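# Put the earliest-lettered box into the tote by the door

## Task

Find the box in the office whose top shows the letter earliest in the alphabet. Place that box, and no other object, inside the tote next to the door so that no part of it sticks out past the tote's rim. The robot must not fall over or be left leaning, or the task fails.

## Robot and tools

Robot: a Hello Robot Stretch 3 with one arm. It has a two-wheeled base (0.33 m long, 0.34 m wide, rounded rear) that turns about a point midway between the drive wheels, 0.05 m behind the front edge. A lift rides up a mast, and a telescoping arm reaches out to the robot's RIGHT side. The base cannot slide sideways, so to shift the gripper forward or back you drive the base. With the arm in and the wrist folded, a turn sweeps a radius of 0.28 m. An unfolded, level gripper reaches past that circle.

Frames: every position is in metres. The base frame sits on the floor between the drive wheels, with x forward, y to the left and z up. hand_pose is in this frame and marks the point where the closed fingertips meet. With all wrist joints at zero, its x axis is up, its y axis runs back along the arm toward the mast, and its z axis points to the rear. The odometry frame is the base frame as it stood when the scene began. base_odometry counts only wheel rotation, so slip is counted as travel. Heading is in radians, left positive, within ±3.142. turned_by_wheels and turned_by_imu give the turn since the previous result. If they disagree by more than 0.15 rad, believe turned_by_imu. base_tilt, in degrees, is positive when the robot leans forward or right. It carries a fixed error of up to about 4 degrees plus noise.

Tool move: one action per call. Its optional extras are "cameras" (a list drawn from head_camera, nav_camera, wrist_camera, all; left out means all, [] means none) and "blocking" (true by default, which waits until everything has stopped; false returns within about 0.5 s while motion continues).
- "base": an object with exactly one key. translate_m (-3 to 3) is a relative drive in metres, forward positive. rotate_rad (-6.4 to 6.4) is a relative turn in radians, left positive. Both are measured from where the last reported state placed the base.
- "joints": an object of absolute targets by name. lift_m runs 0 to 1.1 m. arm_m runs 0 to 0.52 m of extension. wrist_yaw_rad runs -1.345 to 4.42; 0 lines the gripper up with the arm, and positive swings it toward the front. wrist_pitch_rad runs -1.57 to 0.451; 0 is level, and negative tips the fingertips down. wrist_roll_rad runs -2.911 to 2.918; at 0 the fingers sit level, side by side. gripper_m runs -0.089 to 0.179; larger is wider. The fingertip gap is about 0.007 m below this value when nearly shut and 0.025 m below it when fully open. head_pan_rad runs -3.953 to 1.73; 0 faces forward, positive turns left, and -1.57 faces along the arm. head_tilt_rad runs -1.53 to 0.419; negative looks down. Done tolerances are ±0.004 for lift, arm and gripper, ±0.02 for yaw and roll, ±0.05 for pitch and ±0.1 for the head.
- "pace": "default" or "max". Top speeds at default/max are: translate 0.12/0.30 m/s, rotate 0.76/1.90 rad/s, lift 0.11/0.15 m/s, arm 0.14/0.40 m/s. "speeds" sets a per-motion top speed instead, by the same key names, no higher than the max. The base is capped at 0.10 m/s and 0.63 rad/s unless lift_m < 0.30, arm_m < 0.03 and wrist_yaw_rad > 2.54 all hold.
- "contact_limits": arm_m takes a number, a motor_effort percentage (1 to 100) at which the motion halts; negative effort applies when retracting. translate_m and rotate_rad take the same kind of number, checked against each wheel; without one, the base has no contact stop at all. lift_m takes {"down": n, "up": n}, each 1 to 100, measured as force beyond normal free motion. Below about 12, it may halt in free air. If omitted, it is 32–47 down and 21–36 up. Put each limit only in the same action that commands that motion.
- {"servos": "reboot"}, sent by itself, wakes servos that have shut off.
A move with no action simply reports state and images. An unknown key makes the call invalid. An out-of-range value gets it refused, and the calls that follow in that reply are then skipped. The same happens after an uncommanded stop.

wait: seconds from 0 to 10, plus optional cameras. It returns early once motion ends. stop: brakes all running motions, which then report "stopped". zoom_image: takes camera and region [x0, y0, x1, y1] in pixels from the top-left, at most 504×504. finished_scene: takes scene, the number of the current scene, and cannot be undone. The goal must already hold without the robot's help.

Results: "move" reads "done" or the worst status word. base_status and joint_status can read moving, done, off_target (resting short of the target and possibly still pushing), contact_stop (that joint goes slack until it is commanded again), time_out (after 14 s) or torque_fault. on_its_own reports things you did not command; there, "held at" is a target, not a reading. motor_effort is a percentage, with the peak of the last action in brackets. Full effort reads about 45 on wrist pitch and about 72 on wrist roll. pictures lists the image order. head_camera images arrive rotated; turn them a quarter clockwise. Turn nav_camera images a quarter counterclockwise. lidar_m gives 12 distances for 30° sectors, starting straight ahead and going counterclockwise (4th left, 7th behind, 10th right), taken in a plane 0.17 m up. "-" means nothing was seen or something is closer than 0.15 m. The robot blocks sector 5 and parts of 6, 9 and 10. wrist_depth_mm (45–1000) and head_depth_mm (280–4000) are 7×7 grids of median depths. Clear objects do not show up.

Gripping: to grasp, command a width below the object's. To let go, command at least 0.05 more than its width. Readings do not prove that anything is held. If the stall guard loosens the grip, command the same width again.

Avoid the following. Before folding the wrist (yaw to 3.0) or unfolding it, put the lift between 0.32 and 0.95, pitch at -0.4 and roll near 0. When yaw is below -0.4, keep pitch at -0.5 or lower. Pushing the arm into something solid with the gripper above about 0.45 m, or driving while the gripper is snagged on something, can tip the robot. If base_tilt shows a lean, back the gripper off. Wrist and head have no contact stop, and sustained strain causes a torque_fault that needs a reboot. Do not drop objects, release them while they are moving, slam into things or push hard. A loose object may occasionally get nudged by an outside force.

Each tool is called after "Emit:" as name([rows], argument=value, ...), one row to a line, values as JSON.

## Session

Emit:
move(joints={"head_pan_rad": 0.0, "head_tilt_rad": -0.3}, pace="max", cameras=["head_camera", "nav_camera"])

Emit:
move(joints={"head_pan_rad": 1.3, "head_tilt_rad": -0.3}, pace="max", cameras=["head_camera", "nav_camera"])

Emit:
move(joints={"head_pan_rad": -1.2, "head_tilt_rad": -0.3}, pace="max", cameras=["head_camera", "nav_camera"])

Emit:
move(joints={"head_pan_rad": -2.3, "head_tilt_rad": -0.3}, pace="max", cameras=["head_camera", "nav_camera"])

Emit:
move(joints={"head_pan_rad": -3.4, "head_tilt_rad": -0.3}, pace="max", cameras=["head_camera", "nav_camera"])

Scene clock: 0.70 s.
move: done
base_odometry: x=+0.000 y=+0.000 heading=+0.000
turned_by_wheels: +0.000
turned_by_imu: +0.000
base_tilt: forward=+0.9 right=-0.1
lidar_m: 0.73 0.74 0.91 1.57 1.59 1.09 1.00 1.01 1.26 1.55 1.23 0.80
head_depth_mm: 623 663 704 741 791 841 900 / 616 649 688 726 774 833 894 / 611 644 680 722 770 820 875 / 607 640 675 716 762 812 868 / 604 636 668 709 754 808 864 / 600 627 664 703 741 796 849 / 592 623 659 698 744 786 839
base_status: not commanded
joint_positions: lift_m=+0.337 arm_m=+0.002 wrist_yaw_rad=+3.032 wrist_pitch_rad=-0.535 wrist_roll_rad=+0.000 gripper_m=+0.037 head_pan_rad=+0.000 head_tilt_rad=-0.298
joint_status: all done
measured_speeds: all 0
motor_effort: left_wheel=-0.4(0.8) right_wheel=+1.9(2.6) lift_m=+27.3(27.3) arm_m=-10.0(10.1) wrist_yaw_rad=+0.8(1.1) wrist_pitch_rad=+2.5(2.6) wrist_roll_rad=+0.9(1.0) gripper_m=+0.3(0.9) head_pan_rad=+0.0(1.6) head_tilt_rad=-1.3(3.9)
hand_pose: x=+0.0015 y=+0.0602 z=+0.3248 quat_wxyz=(+0.224, +0.691, +0.150, +0.671) (m; base frame)
wrist_depth_mm: - 140 - - - - 739 / - 156 - - - - - / 898 176 203 886 895 865 - / 716 691 201 730 725 714 697 / 605 605 221 599 595 607 608 / 519 520 128 146 507 520 526 / 455 309 292 299 436 458 461
pictures: head_camera (sideways), nav_camera (sideways)
Images, in order (width x height): head_camera 896x504, nav_camera 672x504.

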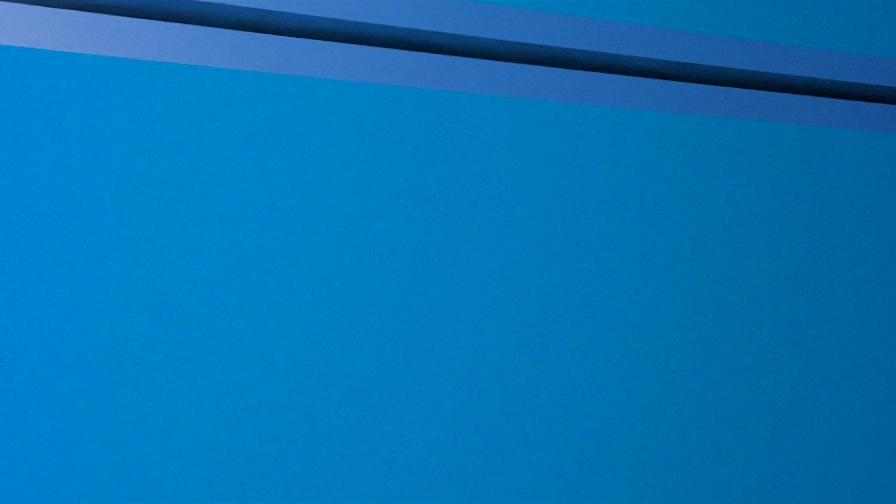

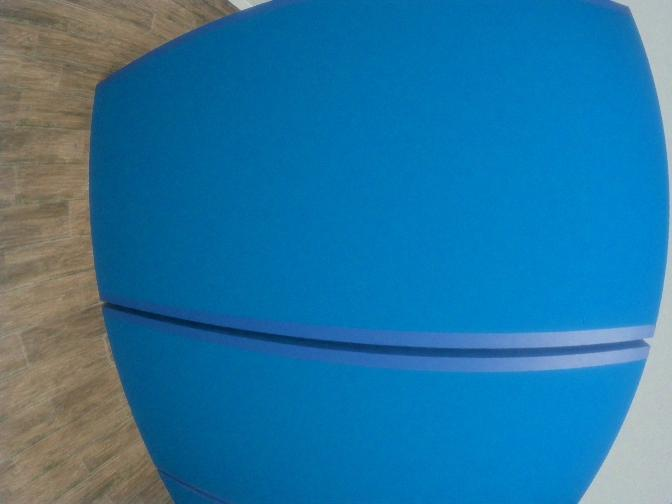

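Scene clock: 1.70 s.
move: done
base_odometry: x=+0.000 y=+0.000 heading=+0.000
turned_by_wheels: +0.000
turned_by_imu: +0.000
base_tilt: forward=+1.0 right=-0.1
lidar_m: 0.73 0.74 0.91 1.57 1.58 1.09 1.00 1.01 1.25 1.55 1.23 0.80
head_depth_mm: 1607 1709 1834 1931 2090 2027 1578 / 1556 1663 1745 1858 1985 2013 1575 / 1512 1584 1678 1803 1924 1979 1567 / 1460 1538 1622 1715 1813 1913 1581 / 1412 1480 1572 1651 1758 1844 1568 / 1370 1434 1501 1593 1676 1777 1569 / 1324 1385 1461 1534 1610 1722 1563
base_status: not commanded
joint_positions: lift_m=+0.337 arm_m=+0.002 wrist_yaw_rad=+3.032 wrist_pitch_rad=-0.535 wrist_roll_rad=+0.000 gripper_m=+0.037 head_pan_rad=+1.329 head_tilt_rad=-0.299
joint_status: all done
measured_speeds: all 0
motor_effort: left_wheel=-0.5(0.7) right_wheel=+2.3(3.0) lift_m=+27.7(27.7) arm_m=-13.1(13.1) wrist_yaw_rad=+1.1(1.4) wrist_pitch_rad=+2.2(2.6) wrist_roll_rad=+0.9(1.1) gripper_m=+0.0(1.2) head_pan_rad=+0.8(4.3) head_tilt_rad=-1.6(3.3)
hand_pose: x=+0.0015 y=+0.0602 z=+0.3248 quat_wxyz=(+0.224, +0.691, +0.150, +0.671) (m; base frame)
wrist_depth_mm: - 140 - - - - 731 / - 155 - - - - - / 906 177 203 894 889 851 - / 724 704 202 720 726 717 695 / 613 602 220 595 604 608 603 / 514 515 128 146 508 530 525 / 458 308 292 302 433 451 454
pictures: head_camera (sideways), nav_camera (sideways)
Images, in order (width x height): head_camera 896x504, nav_camera 672x504.

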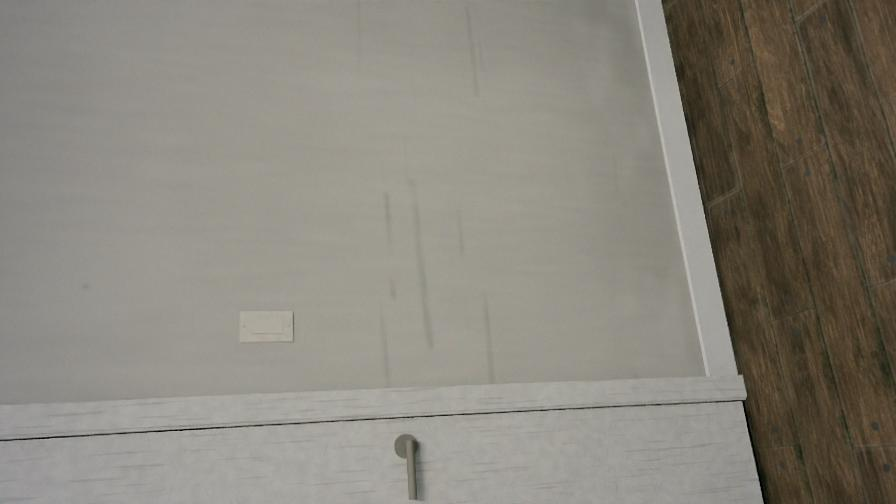

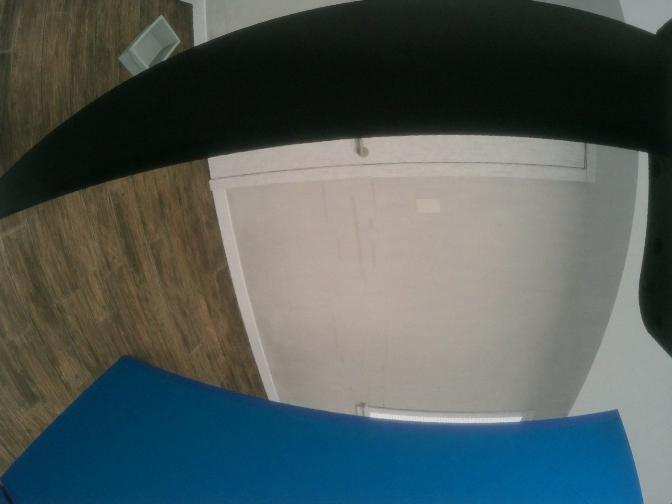

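Scene clock: 2.93 s.
move: done
base_odometry: x=+0.000 y=+0.000 heading=+0.000
turned_by_wheels: +0.000
turned_by_imu: +0.000
base_tilt: forward=+0.9 right=-0.2
lidar_m: 0.73 0.74 0.91 1.57 1.58 1.09 1.00 1.01 1.25 1.55 1.23 0.80
head_depth_mm: 1861 1924 2030 1653 2243 2011 1589 / 1865 1965 2063 1776 1849 1938 1579 / 1917 2002 2085 1773 2074 1916 1585 / 1951 2065 2200 1860 2340 1982 1583 / 1890 1989 2104 1948 2360 1971 1578 / 1496 1550 1614 1655 1751 1813 1556 / 1244 1278 1317 1372 1427 1462 1468
base_status: not commanded
joint_positions: lift_m=+0.337 arm_m=+0.002 wrist_yaw_rad=+3.032 wrist_pitch_rad=-0.535 wrist_roll_rad=+0.000 gripper_m=+0.037 head_pan_rad=-1.243 head_tilt_rad=-0.300
joint_status: all done
measured_speeds: all 0
motor_effort: left_wheel=-0.7(0.7) right_wheel=+2.0(2.6) lift_m=+27.9(28.7) arm_m=-16.2(16.4) wrist_yaw_rad=+0.6(1.1) wrist_pitch_rad=+2.8(2.8) wrist_roll_rad=+0.7(1.0) gripper_m=-0.5(1.1) head_pan_rad=+1.2(5.5) head_tilt_rad=-1.1(3.5)
hand_pose: x=+0.0015 y=+0.0602 z=+0.3248 quat_wxyz=(+0.224, +0.691, +0.150, +0.671) (m; base frame)
wrist_depth_mm: - 140 - - - - 729 / - 155 - - - - - / 877 177 202 881 899 878 - / 720 692 201 721 718 718 695 / 602 607 220 601 607 607 596 / 520 526 128 146 505 524 519 / 459 307 291 300 434 458 455
pictures: head_camera (sideways), nav_camera (sideways)
Images, in order (width x height): head_camera 896x504, nav_camera 672x504.

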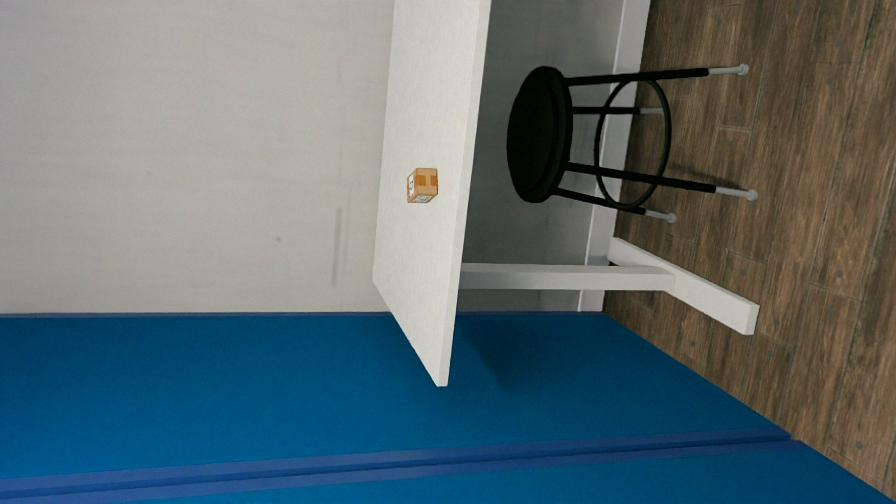

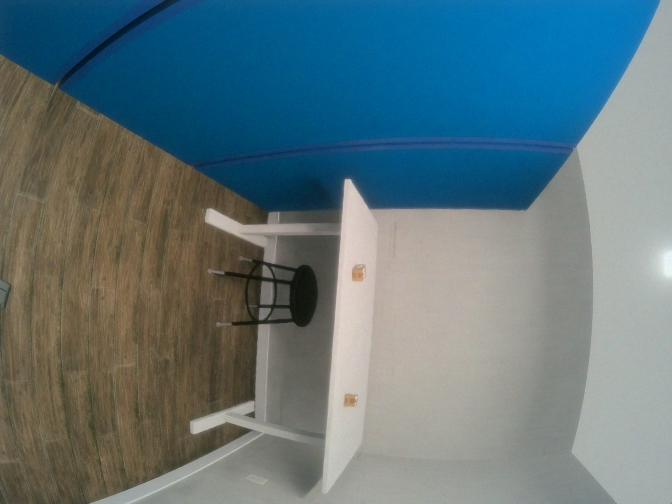

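Scene clock: 3.87 s.
move: done
base_odometry: x=+0.000 y=+0.000 heading=+0.000
turned_by_wheels: +0.000
turned_by_imu: +0.000
base_tilt: forward=+0.8 right=-0.1
lidar_m: 0.73 0.74 0.91 1.57 1.58 1.09 1.00 1.01 1.25 1.55 1.23 0.80
head_depth_mm: 930 964 1000 1046 1088 1148 1210 / 995 1034 1077 1126 1181 1245 1320 / 1065 1116 1168 1226 1285 1365 1435 / 1149 1210 1267 1341 1410 1520 1542 / 1251 1324 1394 1487 1565 1689 1565 / 1372 1455 1555 1640 1774 1853 1563 / 1519 1624 1721 1837 2031 1982 1557
base_status: not commanded
joint_positions: lift_m=+0.337 arm_m=+0.002 wrist_yaw_rad=+3.032 wrist_pitch_rad=-0.535 wrist_roll_rad=+0.000 gripper_m=+0.037 head_pan_rad=-2.345 head_tilt_rad=-0.300
joint_status: all done
measured_speeds: all 0
motor_effort: left_wheel=-0.5(0.8) right_wheel=+2.6(2.6) lift_m=+28.6(28.8) arm_m=-19.0(19.1) wrist_yaw_rad=+0.9(1.4) wrist_pitch_rad=+2.1(2.6) wrist_roll_rad=+0.8(1.1) gripper_m=+0.2(1.3) head_pan_rad=+2.5(4.1) head_tilt_rad=-1.8(3.5)
hand_pose: x=+0.0015 y=+0.0602 z=+0.3248 quat_wxyz=(+0.224, +0.691, +0.150, +0.671) (m; base frame)
wrist_depth_mm: - 140 - - - - 722 / - 155 - - - - - / 916 176 203 896 902 874 - / 720 691 203 720 712 712 700 / 606 607 222 604 594 610 606 / 520 520 127 146 504 525 525 / 454 308 293 302 437 458 457
pictures: head_camera (sideways), nav_camera (sideways)
Images, in order (width x height): head_camera 896x504, nav_camera 672x504.

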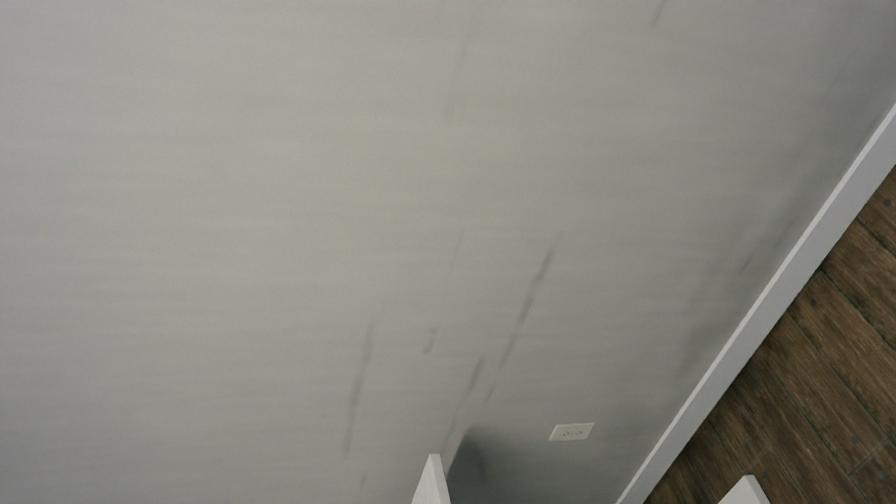

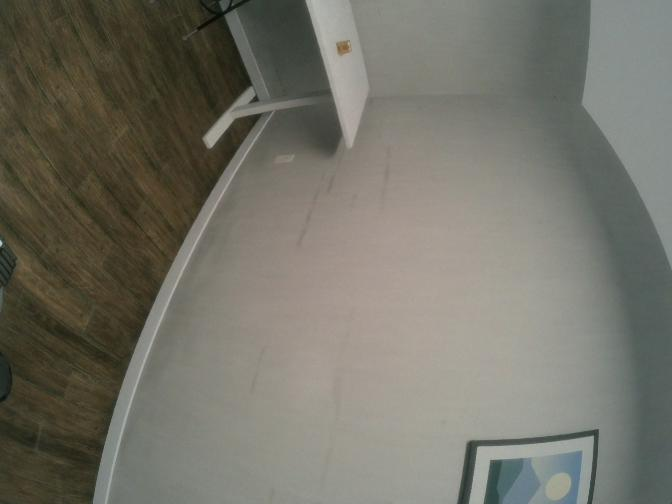

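Scene clock: 4.80 s.
move: done
base_odometry: x=+0.000 y=+0.000 heading=+0.000
turned_by_wheels: +0.000
turned_by_imu: +0.000
base_tilt: forward=+1.0 right=+0.1
lidar_m: 0.73 0.74 0.91 1.57 1.59 1.09 1.00 1.01 1.25 1.54 1.23 0.80
head_depth_mm: 1046 1118 1187 1274 1370 1471 1549 / 1011 1062 1129 1210 1295 1402 1494 / 971 1020 1085 1155 1238 1318 1430 / 917 981 1038 1103 1181 1251 1350 / 879 945 995 1055 1123 1191 1283 / 850 908 961 1007 1075 1144 1227 / 820 880 921 974 1035 1093 1153
base_status: not commanded
joint_positions: lift_m=+0.337 arm_m=+0.002 wrist_yaw_rad=+3.032 wrist_pitch_rad=-0.535 wrist_roll_rad=+0.000 gripper_m=+0.037 head_pan_rad=-3.446 head_tilt_rad=-0.300
joint_status: all done
measured_speeds: all 0
motor_effort: left_wheel=-0.5(0.7) right_wheel=+2.0(2.5) lift_m=+29.1(29.1) arm_m=-21.9(21.9) wrist_yaw_rad=+0.8(1.1) wrist_pitch_rad=+2.1(2.6) wrist_roll_rad=+0.8(1.0) gripper_m=-0.2(1.5) head_pan_rad=+1.6(5.3) head_tilt_rad=-0.7(6.4)
hand_pose: x=+0.0015 y=+0.0602 z=+0.3248 quat_wxyz=(+0.224, +0.691, +0.150, +0.671) (m; base frame)
wrist_depth_mm: - 140 - - - - 733 / - 156 - - - - - / 894 176 202 884 873 860 - / 729 686 201 724 710 733 688 / 605 607 220 603 609 604 607 / 531 513 127 146 502 521 518 / 463 306 291 300 431 456 453
pictures: head_camera (sideways), nav_camera (sideways)
Images, in order (width x height): head_camera 896x504, nav_camera 672x504.

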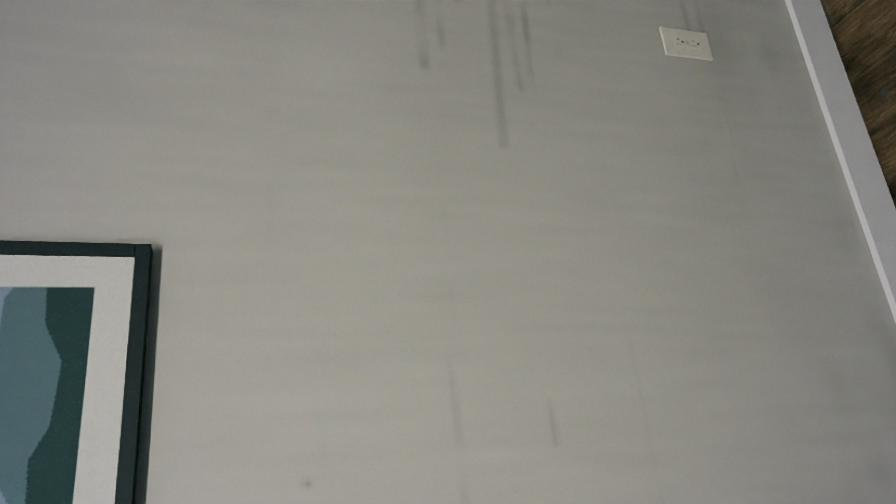

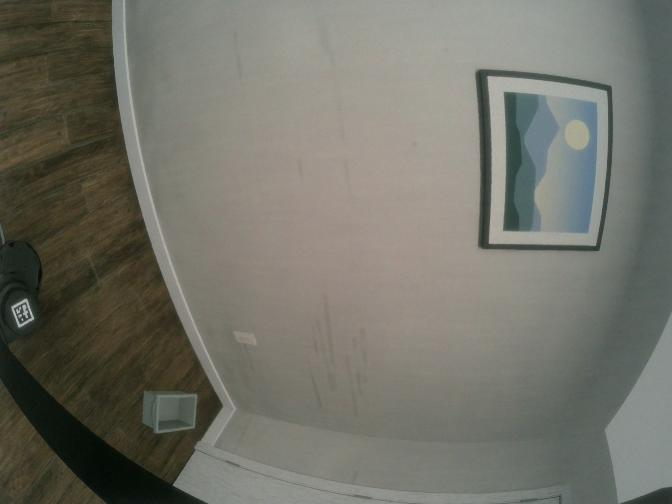

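Emit:
move(joints={"head_pan_rad": -1.6, "head_tilt_rad": -0.3}, pace="max", cameras=["head_camera"])

Scene clock: 27.10 s.
move: done
base_odometry: x=+0.000 y=+0.000 heading=+0.000
turned_by_wheels: +0.000
turned_by_imu: +0.001
base_tilt: forward=+0.9 right=-0.1
lidar_m: 0.73 0.74 0.91 1.57 1.58 1.09 1.00 1.01 1.25 1.55 1.23 0.80
head_depth_mm: 1937 2031 2166 1797 2379 1950 1590 / 1921 2015 2160 1782 2402 1990 1575 / 1914 2018 2126 1766 2362 1999 1590 / 1904 1998 2123 1759 2349 1989 1571 / 1886 1987 2089 1730 2143 1964 1575 / 1878 1952 2079 1724 2277 1958 1569 / 1864 1954 2065 1707 2269 1921 1569
base_status: not commanded
joint_positions: lift_m=+0.337 arm_m=+0.002 wrist_yaw_rad=+3.032 wrist_pitch_rad=-0.535 wrist_roll_rad=+0.000 gripper_m=+0.037 head_pan_rad=-1.557 head_tilt_rad=-0.300
joint_status: all done
measured_speeds: all 0
motor_effort: left_wheel=-0.4(0.7) right_wheel=+2.3(2.6) lift_m=+31.1(31.5) arm_m=-21.8(22.5) wrist_yaw_rad=+0.4(1.3) wrist_pitch_rad=+2.5(2.8) wrist_roll_rad=+0.8(1.1) gripper_m=-0.2(1.3) head_pan_rad=-1.9(5.3) head_tilt_rad=-1.1(3.8)
hand_pose: x=+0.0015 y=+0.0602 z=+0.3248 quat_wxyz=(+0.224, +0.691, +0.150, +0.671) (m; base frame)
wrist_depth_mm: - 140 - - - - 740 / - 155 - - - - - / 886 176 201 897 883 856 - / 718 692 201 729 733 730 681 / 602 590 220 596 607 602 596 / 520 516 127 146 501 519 526 / 459 306 292 299 430 454 454
pictures: head_camera (sideways)
Images, in order (width x height): head_camera 896x504.

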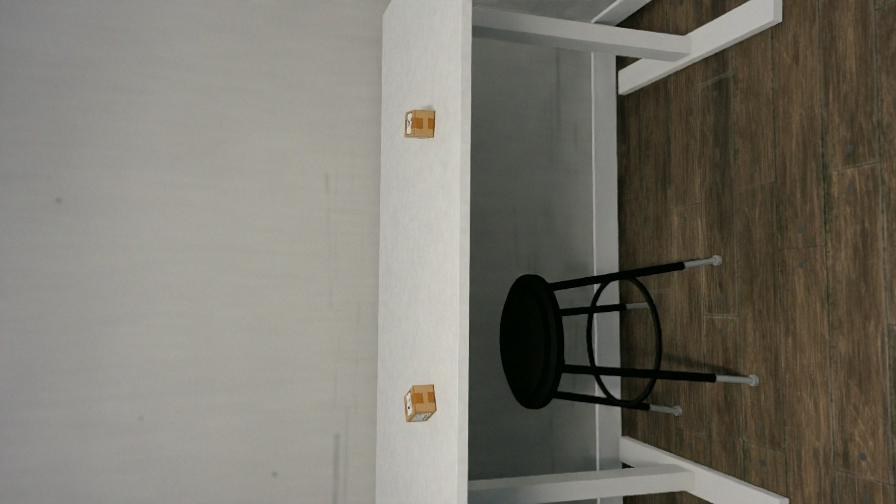

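Emit:
zoom_image(camera="head_camera", region=[385, 95, 455, 155])

Emit:
zoom_image(camera="head_camera", region=[385, 370, 455, 430])

Scaled by 7.200 from the camera's 896x504 image, which has a finer 1280x720 frame.

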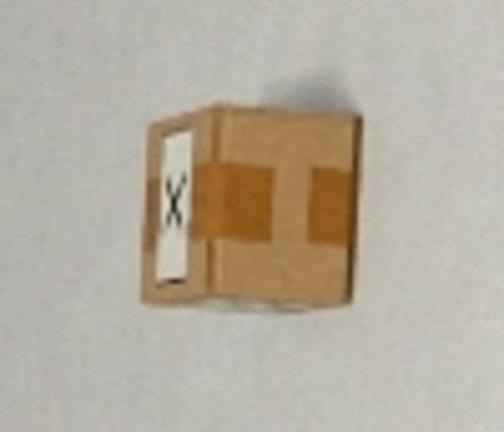

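Scaled by 7.200 from the camera's 896x504 image, which has a finer 1280x720 frame.

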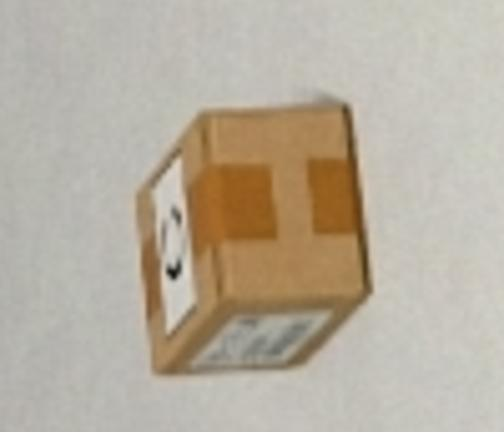

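Emit:
move(joints={"lift_m": 0.285, "wrist_pitch_rad": -0.4}, pace="max", cameras=[])

Emit:
move(base={"rotate_rad": -1.66}, joints={"head_pan_rad": 0.62, "head_tilt_rad": -0.45}, pace="max", cameras=[])

Emit:
move(base={"translate_m": 0.8}, pace="max", cameras=["head_camera", "nav_camera"])

Scene clock: 68.00 s.
move: done
base_odometry: x=+0.000 y=+0.000 heading=+0.000
turned_by_wheels: +0.000
turned_by_imu: +0.001
base_tilt: forward=+0.8 right=+0.0
lidar_m: 0.73 0.74 0.91 1.57 1.58 1.09 1.00 1.01 1.25 1.54 1.23 0.80
head_depth_mm: 1974 2088 2135 1819 2250 1993 1583 / 1966 2032 2174 1807 2430 2015 1589 / 1938 2055 2138 1779 2410 2003 1569 / 1892 2010 2119 1749 2370 1981 1564 / 1897 1987 2104 1736 2341 1924 1576 / 1859 1954 2074 1726 1821 1980 1562 / 1865 1921 2053 1701 2303 1955 1578
base_status: not commanded
joint_positions: lift_m=+0.285 arm_m=+0.002 wrist_yaw_rad=+3.032 wrist_pitch_rad=-0.421 wrist_roll_rad=+0.000 gripper_m=+0.037 head_pan_rad=-1.600 head_tilt_rad=-0.300
joint_status: all done
measured_speeds: all 0
motor_effort: left_wheel=-0.6(0.8) right_wheel=+2.3(2.6) lift_m=+19.6(27.7) arm_m=-21.5(22.2) wrist_yaw_rad=+1.2(1.2) wrist_pitch_rad=+3.9(7.6) wrist_roll_rad=+0.7(1.0) gripper_m=+0.2(1.4) head_pan_rad=-3.3(3.8) head_tilt_rad=-1.1(2.1)
hand_pose: x=+0.0032 y=+0.0759 z=+0.2969 quat_wxyz=(+0.186, +0.698, +0.110, +0.683) (m; base frame)
wrist_depth_mm: - 137 - - - - 699 / - 146 - - - - - / 905 160 911 - - 958 - / 769 712 205 789 776 786 709 / 611 602 200 624 624 616 624 / 518 516 127 303 506 519 513 / 443 285 253 277 422 444 441
pictures: none
No camera images: "cameras" was empty.

Scene clock: 70.37 s.
move: done
base_odometry: x=+0.000 y=+0.000 heading=-1.660
turned_by_wheels: -1.660
turned_by_imu: -1.652
base_tilt: forward=+1.0 right=+0.0
lidar_m: 1.65 1.37 0.83 0.73 0.73 0.87 1.57 1.58 1.13 1.00 1.00 1.19
head_depth_mm: 1838 1937 1750 2210 2007 1685 1400 / 1880 2040 1745 2305 2041 1676 1395 / 1624 1799 1874 2256 2115 1669 1387 / 1363 1454 1580 1750 1894 1667 1374 / 1147 1237 1318 1417 1559 1606 1370 / 998 1063 1130 1211 1286 1387 1377 / 890 936 991 1047 1117 1192 1278
base_status: done
joint_positions: lift_m=+0.285 arm_m=+0.002 wrist_yaw_rad=+3.032 wrist_pitch_rad=-0.421 wrist_roll_rad=+0.000 gripper_m=+0.037 head_pan_rad=+0.636 head_tilt_rad=-0.452
joint_status: all done
measured_speeds: translate_m=+0.000 rotate_rad=+0.000 lift_m=+0.000 arm_m=+0.000 wrist_yaw_rad=+0.000 wrist_pitch_rad=+0.000 wrist_roll_rad=+0.000 head_pan_rad=-0.024 head_tilt_rad=+0.000
motor_effort: left_wheel=+8.7(17.6) right_wheel=-6.8(15.9) lift_m=+24.0(24.0) arm_m=-21.4(22.8) wrist_yaw_rad=+0.9(1.4) wrist_pitch_rad=+3.8(4.1) wrist_roll_rad=+0.7(1.0) gripper_m=-0.3(1.2) head_pan_rad=-4.1(5.9) head_tilt_rad=-1.2(4.5)
hand_pose: x=+0.0032 y=+0.0759 z=+0.2970 quat_wxyz=(+0.186, +0.698, +0.110, +0.683) (m; base frame)
wrist_depth_mm: - 137 155 740 - - - / - 145 154 796 - - - / - 158 165 867 926 - - / - 180 202 772 774 769 781 / 624 601 199 607 617 626 620 / 514 517 128 303 495 517 513 / 447 284 253 277 422 446 446
pictures: none
No camera images: "cameras" was empty.

Scene clock: 74.37 s.
move: done
base_odometry: x=-0.071 y=-0.797 heading=-1.659
turned_by_wheels: +0.000
turned_by_imu: -0.001
base_tilt: forward=+1.0 right=-0.1
lidar_m: 1.39 0.84 1.02 0.90 0.90 1.07 2.35 1.55 0.94 0.83 0.83 0.99
head_depth_mm: 1154 1235 1310 1005 731 1611 1385 / 1208 1290 1365 997 756 1116 1313 / 1260 1345 1422 997 788 1529 1355 / 1323 1417 1457 929 823 1594 1351 / 1380 1470 1554 988 1374 1547 1367 / 1272 1352 1399 987 1607 1619 1337 / 1129 1186 1244 981 1405 1485 1377
base_status: done
joint_positions: lift_m=+0.285 arm_m=+0.002 wrist_yaw_rad=+3.032 wrist_pitch_rad=-0.421 wrist_roll_rad=+0.000 gripper_m=+0.037 head_pan_rad=+0.620 head_tilt_rad=-0.452
joint_status: not commanded
measured_speeds: all 0
motor_effort: left_wheel=+9.3(20.5) right_wheel=-1.1(9.5) lift_m=+30.7(31.0) arm_m=-18.3(21.7) wrist_yaw_rad=+0.7(1.3) wrist_pitch_rad=+3.8(4.0) wrist_roll_rad=+0.8(1.1) gripper_m=+0.0(1.3) head_pan_rad=-3.4(4.6) head_tilt_rad=+3.0(3.0)
hand_pose: x=+0.0032 y=+0.0760 z=+0.2971 quat_wxyz=(+0.185, +0.698, +0.110, +0.683) (m; base frame)
wrist_depth_mm: - 137 154 901 - - - / - 145 154 - - - - / 796 159 172 - - - - / 774 700 204 755 783 762 778 / 618 594 199 615 619 618 633 / 509 517 128 304 495 518 519 / 442 285 253 278 422 448 444
pictures: head_camera (sideways), nav_camera (sideways)
Images, in order (width x height): head_camera 896x504, nav_camera 672x504.

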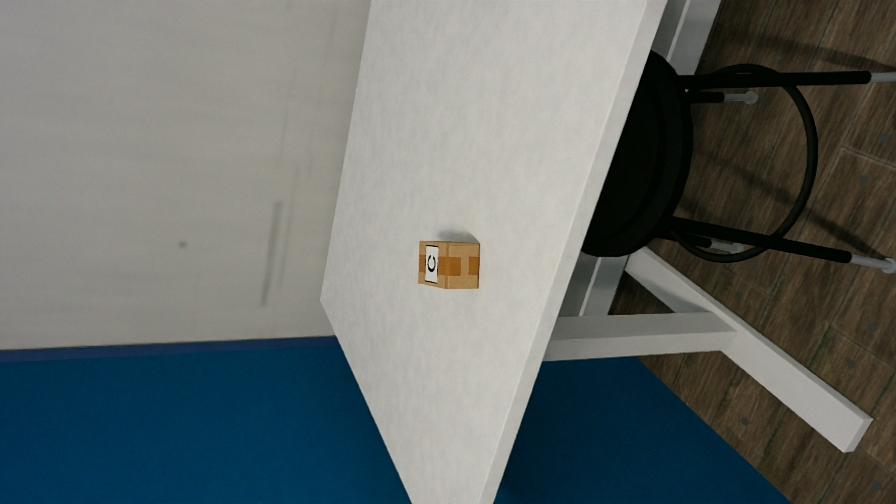

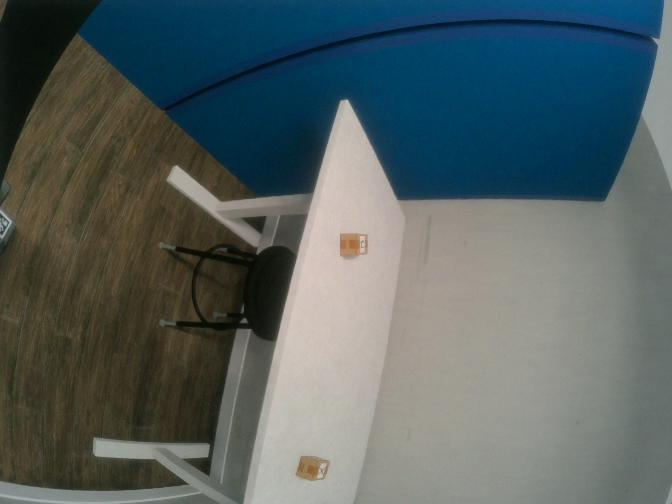

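Emit:
zoom_image(camera="head_camera", region=[410, 230, 490, 300])

Scaled by 6.300 from the camera's 896x504 image, which has a finer 1280x720 frame.

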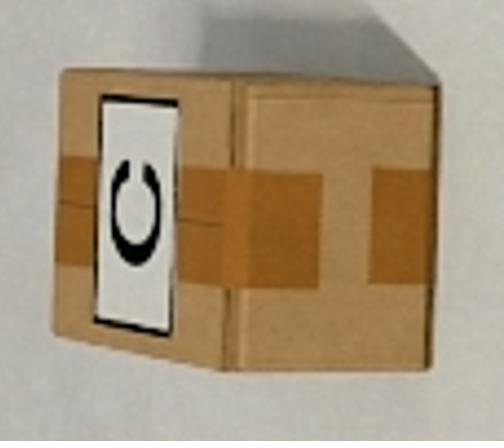

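Emit:
move(base={"translate_m": -1.1}, joints={"head_pan_rad": -2.5, "head_tilt_rad": -0.75}, pace="max", cameras=["head_camera", "nav_camera"])

Scene clock: 116.53 s.
move: done
base_odometry: x=+0.026 y=+0.299 heading=-1.659
turned_by_wheels: +0.000
turned_by_imu: +0.003
base_tilt: forward=+1.1 right=+0.0
lidar_m: 2.14 1.25 0.75 0.67 0.67 1.47 1.28 1.29 1.20 1.07 1.07 1.27
head_depth_mm: 1113 1240 1394 1582 1565 1346 1185 / 1171 1302 1470 1689 1564 1357 1175 / 1219 1374 1551 1772 1557 1350 1176 / 1289 1436 1673 1816 1553 1345 1186 / 1374 1558 1788 1872 1520 1346 1177 / 1435 1587 1796 1815 1566 1336 1183 / 1319 1430 1551 1702 1567 1345 1181
base_status: done
joint_positions: lift_m=+0.285 arm_m=+0.002 wrist_yaw_rad=+3.032 wrist_pitch_rad=-0.420 wrist_roll_rad=+0.000 gripper_m=+0.037 head_pan_rad=-2.502 head_tilt_rad=-0.750
joint_status: all done
measured_speeds: all 0
motor_effort: left_wheel=-4.7(12.2) right_wheel=+0.2(16.4) lift_m=+20.4(32.0) arm_m=-10.9(15.5) wrist_yaw_rad=+0.9(1.4) wrist_pitch_rad=+3.4(4.1) wrist_roll_rad=+0.7(1.0) gripper_m=-0.7(1.4) head_pan_rad=+3.1(5.7) head_tilt_rad=-3.2(6.6)
hand_pose: x=+0.0032 y=+0.0760 z=+0.2971 quat_wxyz=(+0.185, +0.698, +0.110, +0.683) (m; base frame)
wrist_depth_mm: - 137 154 - - - - / 561 146 154 - 786 - - / 638 158 164 - 878 - - / 706 178 200 762 768 781 777 / 618 601 199 624 624 623 617 / 518 518 128 304 505 516 516 / 448 285 252 277 422 445 450
pictures: head_camera (sideways), nav_camera (sideways)
Images, in order (width x height): head_camera 896x504, nav_camera 672x504.

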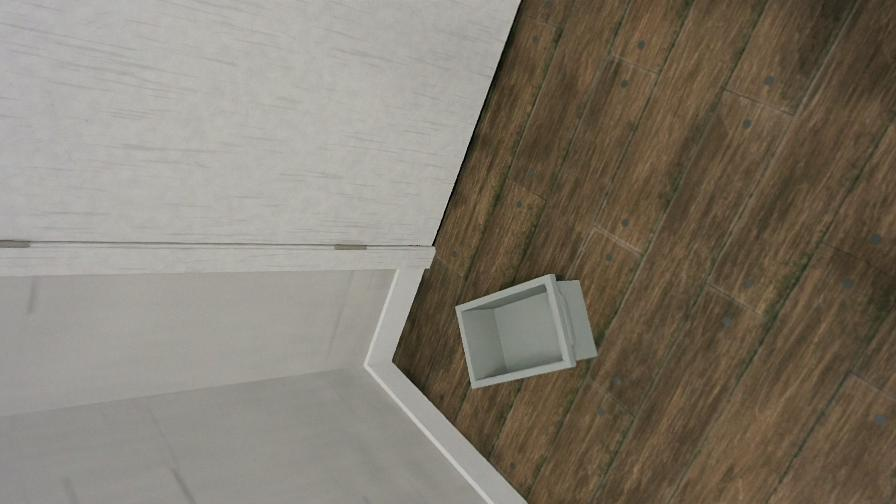

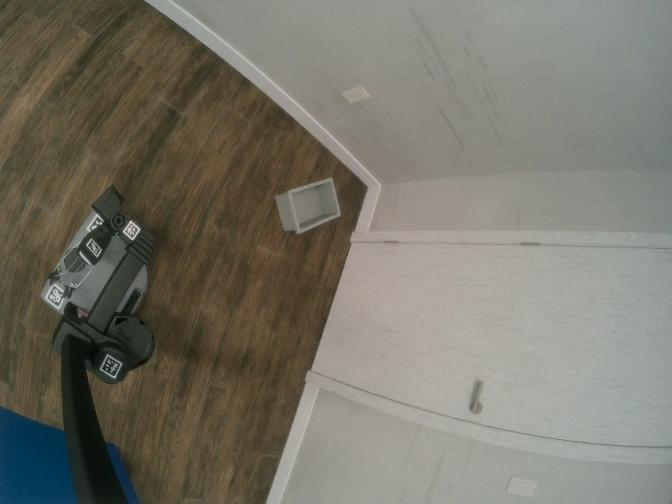

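Emit:
move(base={"translate_m": -0.79}, joints={"head_pan_rad": 0.0, "head_tilt_rad": -0.35}, pace="max", cameras=[])

Emit:
move(base={"rotate_rad": 1.8}, pace="max", cameras=["nav_camera"])

Emit:
move(base={"translate_m": 1.5}, joints={"head_pan_rad": -0.7, "head_tilt_rad": -0.3}, pace="max", cameras=["nav_camera", "head_camera"])

Scene clock: 159.77 s.
move: done
base_odometry: x=+0.096 y=+1.086 heading=-1.659
turned_by_wheels: +0.000
turned_by_imu: +0.002
base_tilt: forward=+1.1 right=-0.2
lidar_m: 2.69 0.93 0.66 0.92 1.00 0.61 0.51 0.51 0.62 1.18 1.23 1.47
head_depth_mm: 2631 2611 2654 2741 2467 1872 1508 / 2900 3067 3195 3007 2484 1867 1505 / 2882 3039 3164 3386 2524 1870 1516 / 2806 3003 3164 3414 2471 1863 1497 / 2825 2946 3103 3104 2462 1862 1493 / 2791 2903 3049 3191 2453 1839 1486 / 2747 2856 2855 3109 2454 1841 1479
base_status: done
joint_positions: lift_m=+0.285 arm_m=+0.002 wrist_yaw_rad=+3.032 wrist_pitch_rad=-0.420 wrist_roll_rad=+0.000 gripper_m=+0.037 head_pan_rad=+0.004 head_tilt_rad=-0.350
joint_status: all done
measured_speeds: all 0
motor_effort: left_wheel=-1.7(15.1) right_wheel=-6.4(14.1) lift_m=+26.6(26.6) arm_m=-5.3(8.8) wrist_yaw_rad=+0.9(1.4) wrist_pitch_rad=+3.7(4.1) wrist_roll_rad=+0.8(1.1) gripper_m=-0.3(1.4) head_pan_rad=-3.3(4.9) head_tilt_rad=+4.1(5.4)
hand_pose: x=+0.0032 y=+0.0760 z=+0.2971 quat_wxyz=(+0.185, +0.698, +0.110, +0.683) (m; base frame)
wrist_depth_mm: - 137 - - - 594 - / - 145 - - - - - / - 160 903 - 842 - - / 782 705 206 785 752 742 769 / 616 592 200 625 619 609 619 / 519 512 127 304 505 525 513 / 447 286 254 279 419 443 447
pictures: none
No camera images: "cameras" was empty.

Scene clock: 162.00 s.
move: done
base_odometry: x=+0.096 y=+1.086 heading=+0.140
turned_by_wheels: +1.800
turned_by_imu: +1.793
base_tilt: forward=+0.7 right=-0.2
lidar_m: 2.12 0.76 0.56 0.51 0.54 0.73 1.23 1.27 1.74 1.99 0.71 0.65
head_depth_mm: 3030 3191 3363 3567 2519 1897 1511 / 3038 3229 3369 3497 2478 1872 1496 / 3066 3275 3387 3425 2469 1853 1497 / 3047 3292 3512 3602 2470 1862 1494 / 3029 3213 3337 3212 2459 1861 1500 / 1922 1967 2025 2083 2167 1845 1495 / 1404 1445 1476 1497 1530 1564 1455
base_status: done
joint_positions: lift_m=+0.285 arm_m=+0.002 wrist_yaw_rad=+3.032 wrist_pitch_rad=-0.420 wrist_roll_rad=+0.000 gripper_m=+0.037 head_pan_rad=+0.001 head_tilt_rad=-0.350
joint_status: not commanded
measured_speeds: all 0
motor_effort: left_wheel=-8.3(16.7) right_wheel=+10.7(16.8) lift_m=+28.5(28.5) arm_m=-22.0(22.3) wrist_yaw_rad=+0.8(1.4) wrist_pitch_rad=+3.4(3.9) wrist_roll_rad=+0.8(1.1) gripper_m=-0.6(1.3) head_pan_rad=-3.6(4.4) head_tilt_rad=+2.1(4.8)
hand_pose: x=+0.0032 y=+0.0760 z=+0.2971 quat_wxyz=(+0.185, +0.698, +0.110, +0.683) (m; base frame)
wrist_depth_mm: - 137 467 - - - - / - 146 498 - - - - / - 159 175 - - - - / - 174 199 - - - 699 / 595 596 197 618 618 618 625 / 506 516 127 305 498 518 519 / 442 285 252 277 421 444 449
pictures: nav_camera (sideways)
Images, in order (width x height): nav_camera 672x504.

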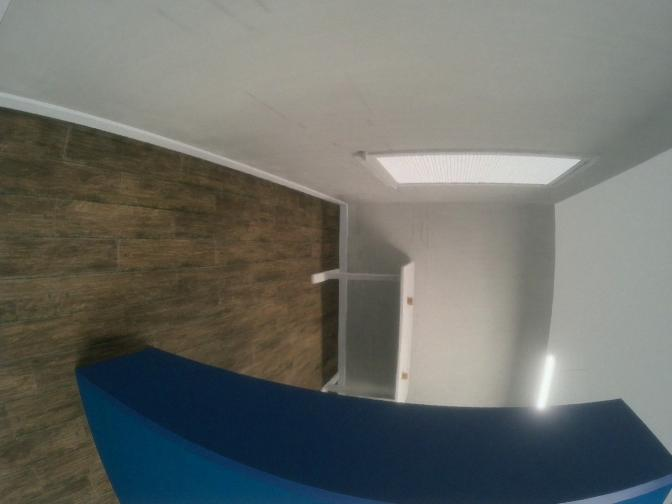

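Scene clock: 168.40 s.
move: done
base_odometry: x=+1.582 y=+1.295 heading=+0.140
turned_by_wheels: +0.000
turned_by_imu: -0.001
base_tilt: forward=+1.1 right=-0.2
lidar_m: 1.58 0.78 0.57 0.54 0.56 0.76 2.01 0.68 1.39 2.30 2.90 2.12
head_depth_mm: 2783 3020 3196 3465 2725 2008 1585 / 2581 2713 2907 3165 2737 1993 1580 / 2392 2554 2661 2282 2471 1998 1573 / 2226 2385 2450 2585 2633 1993 1558 / 2074 2189 2281 1918 2523 1979 1574 / 1949 2029 2117 1726 2398 1968 1563 / 1851 1931 2015 1568 2230 1962 1556
base_status: done
joint_positions: lift_m=+0.285 arm_m=+0.002 wrist_yaw_rad=+3.032 wrist_pitch_rad=-0.420 wrist_roll_rad=+0.000 gripper_m=+0.037 head_pan_rad=-0.700 head_tilt_rad=-0.300
joint_status: all done
measured_speeds: all 0
motor_effort: left_wheel=+5.8(12.3) right_wheel=+0.6(20.1) lift_m=+29.1(32.2) arm_m=-20.6(22.7) wrist_yaw_rad=+0.8(1.4) wrist_pitch_rad=+3.5(3.9) wrist_roll_rad=+0.8(1.1) gripper_m=-0.9(1.4) head_pan_rad=+2.1(5.3) head_tilt_rad=+2.9(5.8)
hand_pose: x=+0.0032 y=+0.0760 z=+0.2971 quat_wxyz=(+0.185, +0.698, +0.110, +0.683) (m; base frame)
wrist_depth_mm: - 137 154 - - - - / - 145 153 - - - - / - 159 164 - - - - / - 174 180 - - 704 732 / 591 597 199 624 621 622 613 / 514 516 128 303 501 522 520 / 445 285 251 278 425 448 447
pictures: head_camera (sideways), nav_camera (sideways)
Images, in order (width x height): head_camera 896x504, nav_camera 672x504.

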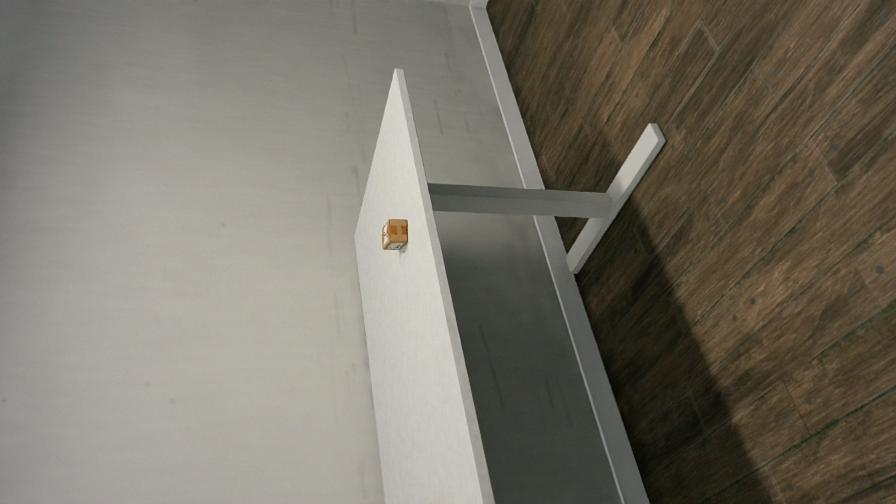

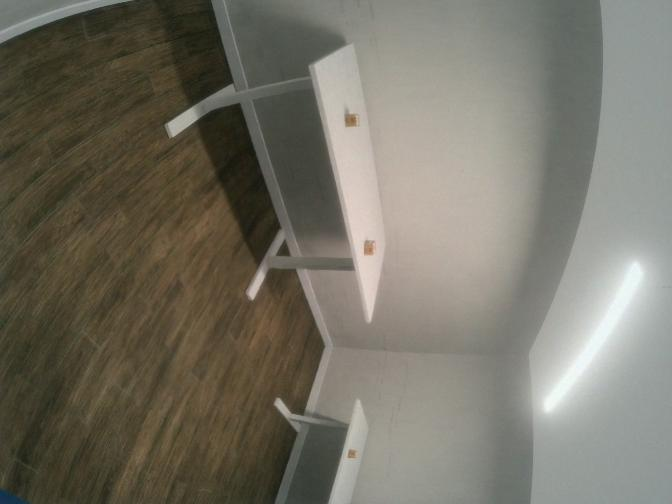

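Emit:
move(base={"rotate_rad": -1.17}, joints={"head_pan_rad": 0.6, "head_tilt_rad": -0.25}, pace="max", cameras=["head_camera", "nav_camera"])

Scene clock: 192.40 s.
move: done
base_odometry: x=+1.582 y=+1.295 heading=-1.029
turned_by_wheels: -1.170
turned_by_imu: -1.164
base_tilt: forward=+0.8 right=-0.2
lidar_m: 2.90 2.16 1.59 0.88 0.59 0.55 0.55 0.70 1.48 0.68 0.68 1.46
head_depth_mm: 2358 2516 2669 2768 2911 2120 1678 / 2254 2378 2515 2177 2662 2122 1655 / 2162 2230 2354 1945 2589 2146 1655 / 2034 2135 2247 1933 2472 2095 1645 / 1945 2031 2104 1732 2345 2126 1649 / 1849 1918 2014 1696 2213 2102 1637 / 1776 1836 1923 1701 2095 1932 1601
base_status: done
joint_positions: lift_m=+0.285 arm_m=+0.002 wrist_yaw_rad=+3.032 wrist_pitch_rad=-0.420 wrist_roll_rad=+0.000 gripper_m=+0.037 head_pan_rad=+0.615 head_tilt_rad=-0.250
joint_status: all done
measured_speeds: translate_m=+0.000 rotate_rad=+0.000 lift_m=+0.000 arm_m=+0.000 wrist_yaw_rad=+0.000 wrist_pitch_rad=+0.000 wrist_roll_rad=+0.000 head_pan_rad=-0.024 head_tilt_rad=+0.000
motor_effort: left_wheel=+7.9(19.3) right_wheel=-8.0(15.4) lift_m=+21.1(21.7) arm_m=-21.7(22.4) wrist_yaw_rad=+0.3(1.4) wrist_pitch_rad=+3.5(3.9) wrist_roll_rad=+0.7(1.1) gripper_m=+0.1(1.3) head_pan_rad=-2.9(4.7) head_tilt_rad=+4.0(6.3)
hand_pose: x=+0.0032 y=+0.0760 z=+0.2971 quat_wxyz=(+0.185, +0.698, +0.110, +0.683) (m; base frame)
wrist_depth_mm: - 137 - - - - - / - 145 - - - - - / - 158 899 - - - - / - 174 205 779 782 774 793 / 518 591 199 611 613 625 622 / 501 519 128 304 490 522 516 / 444 284 253 277 424 445 447
pictures: head_camera (sideways), nav_camera (sideways)
Images, in order (width x height): head_camera 896x504, nav_camera 672x504.

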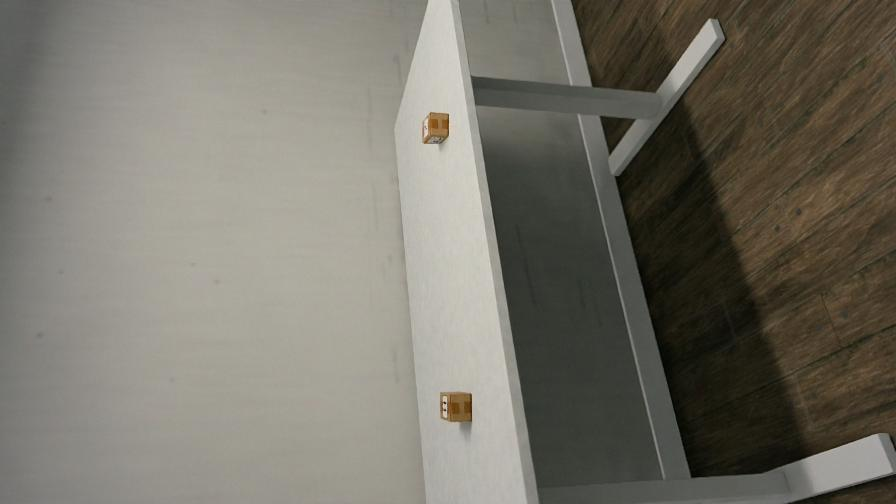

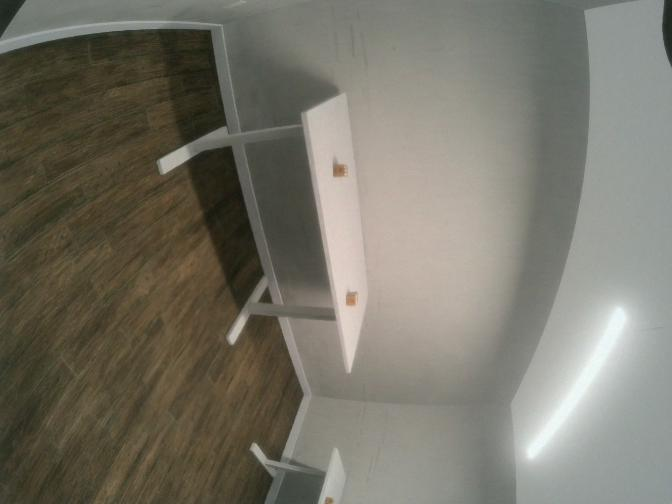

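Emit:
zoom_image(camera="head_camera", region=[425, 380, 485, 430])

Emit:
zoom_image(camera="head_camera", region=[405, 104, 465, 154])

Scaled by 8.400 from the camera's 896x504 image, which has a finer 1280x720 frame.

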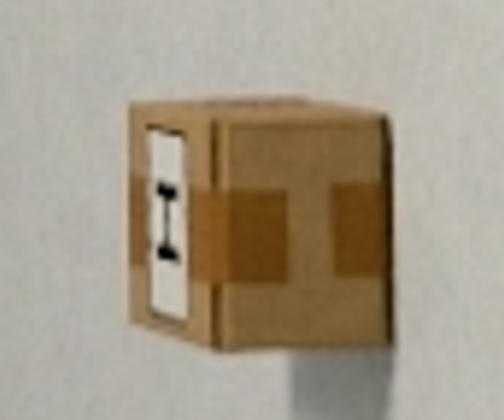

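Scaled by 8.400 from the camera's 896x504 image, which has a finer 1280x720 frame.

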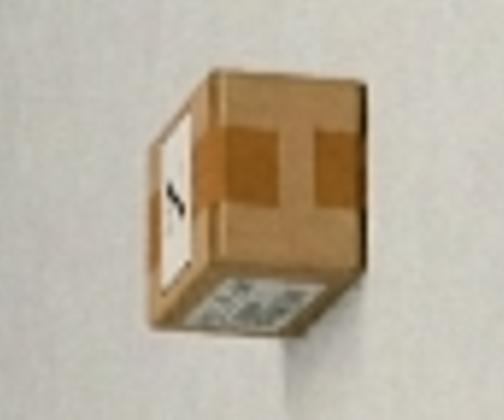

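Emit:
move(base={"translate_m": 1.6}, joints={"head_pan_rad": 0.95, "head_tilt_rad": -0.4}, pace="max", cameras=["head_camera", "nav_camera"])

Scene clock: 206.13 s.
move: done
base_odometry: x=+2.407 y=-0.076 heading=-1.029
turned_by_wheels: +0.000
turned_by_imu: -0.001
base_tilt: forward=+1.1 right=-0.2
lidar_m: 1.33 1.52 0.97 1.43 1.80 2.00 2.03 1.53 1.16 1.39 1.57 1.76
head_depth_mm: 1264 1362 1471 1599 1757 1764 1448 / 1256 1336 1427 1565 1695 1760 1450 / 1237 1315 1417 1534 1695 1766 1436 / 1216 1306 1397 1480 819 1739 1447 / 1202 1281 1369 1105 780 1666 1358 / 1179 1264 1342 1108 775 1677 1433 / 1165 1246 1335 1093 772 1669 1425
base_status: done
joint_positions: lift_m=+0.285 arm_m=+0.002 wrist_yaw_rad=+3.032 wrist_pitch_rad=-0.420 wrist_roll_rad=+0.000 gripper_m=+0.037 head_pan_rad=+0.951 head_tilt_rad=-0.400
joint_status: all done
measured_speeds: all 0
motor_effort: left_wheel=+4.7(20.3) right_wheel=+2.8(9.9) lift_m=+28.5(32.1) arm_m=-13.0(18.9) wrist_yaw_rad=+1.1(1.4) wrist_pitch_rad=+3.4(4.0) wrist_roll_rad=+0.9(1.0) gripper_m=+0.0(1.9) head_pan_rad=+1.0(4.8) head_tilt_rad=-1.8(3.7)
hand_pose: x=+0.0032 y=+0.0761 z=+0.2972 quat_wxyz=(+0.185, +0.698, +0.110, +0.683) (m; base frame)
wrist_depth_mm: - 138 - - - - - / - 145 - - - - - / - 160 890 - - - - / 761 700 204 769 774 775 772 / 622 592 199 628 626 616 621 / 510 524 127 302 501 524 514 / 442 285 254 278 423 445 444
pictures: head_camera (sideways), nav_camera (sideways)
Images, in order (width x height): head_camera 896x504, nav_camera 672x504.

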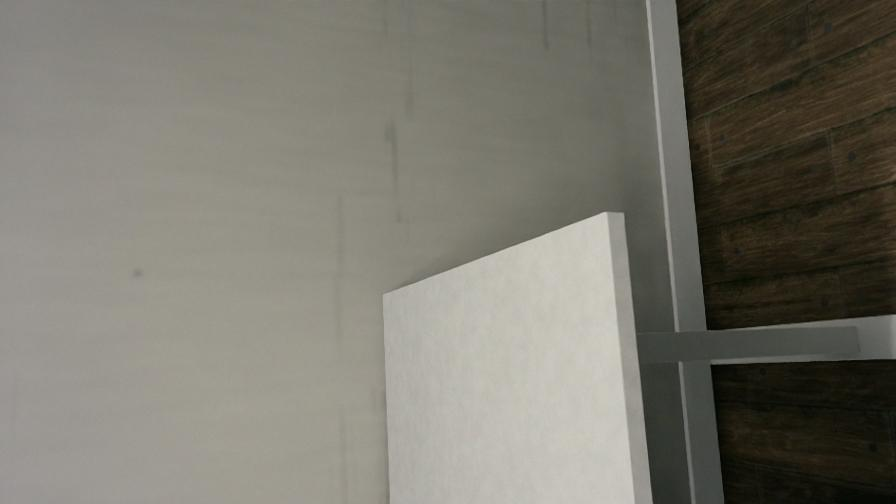

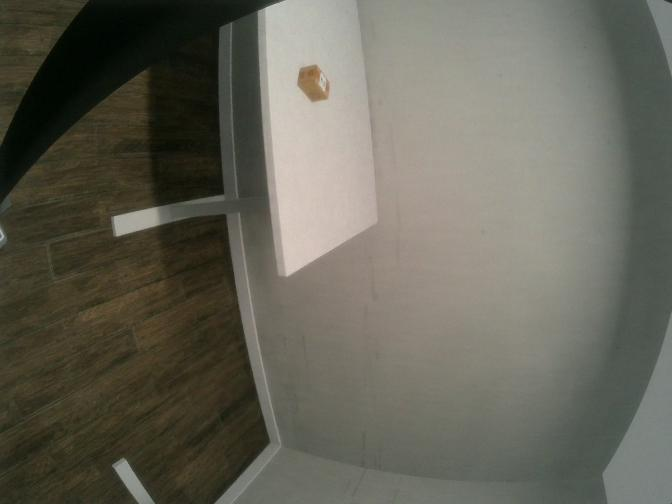

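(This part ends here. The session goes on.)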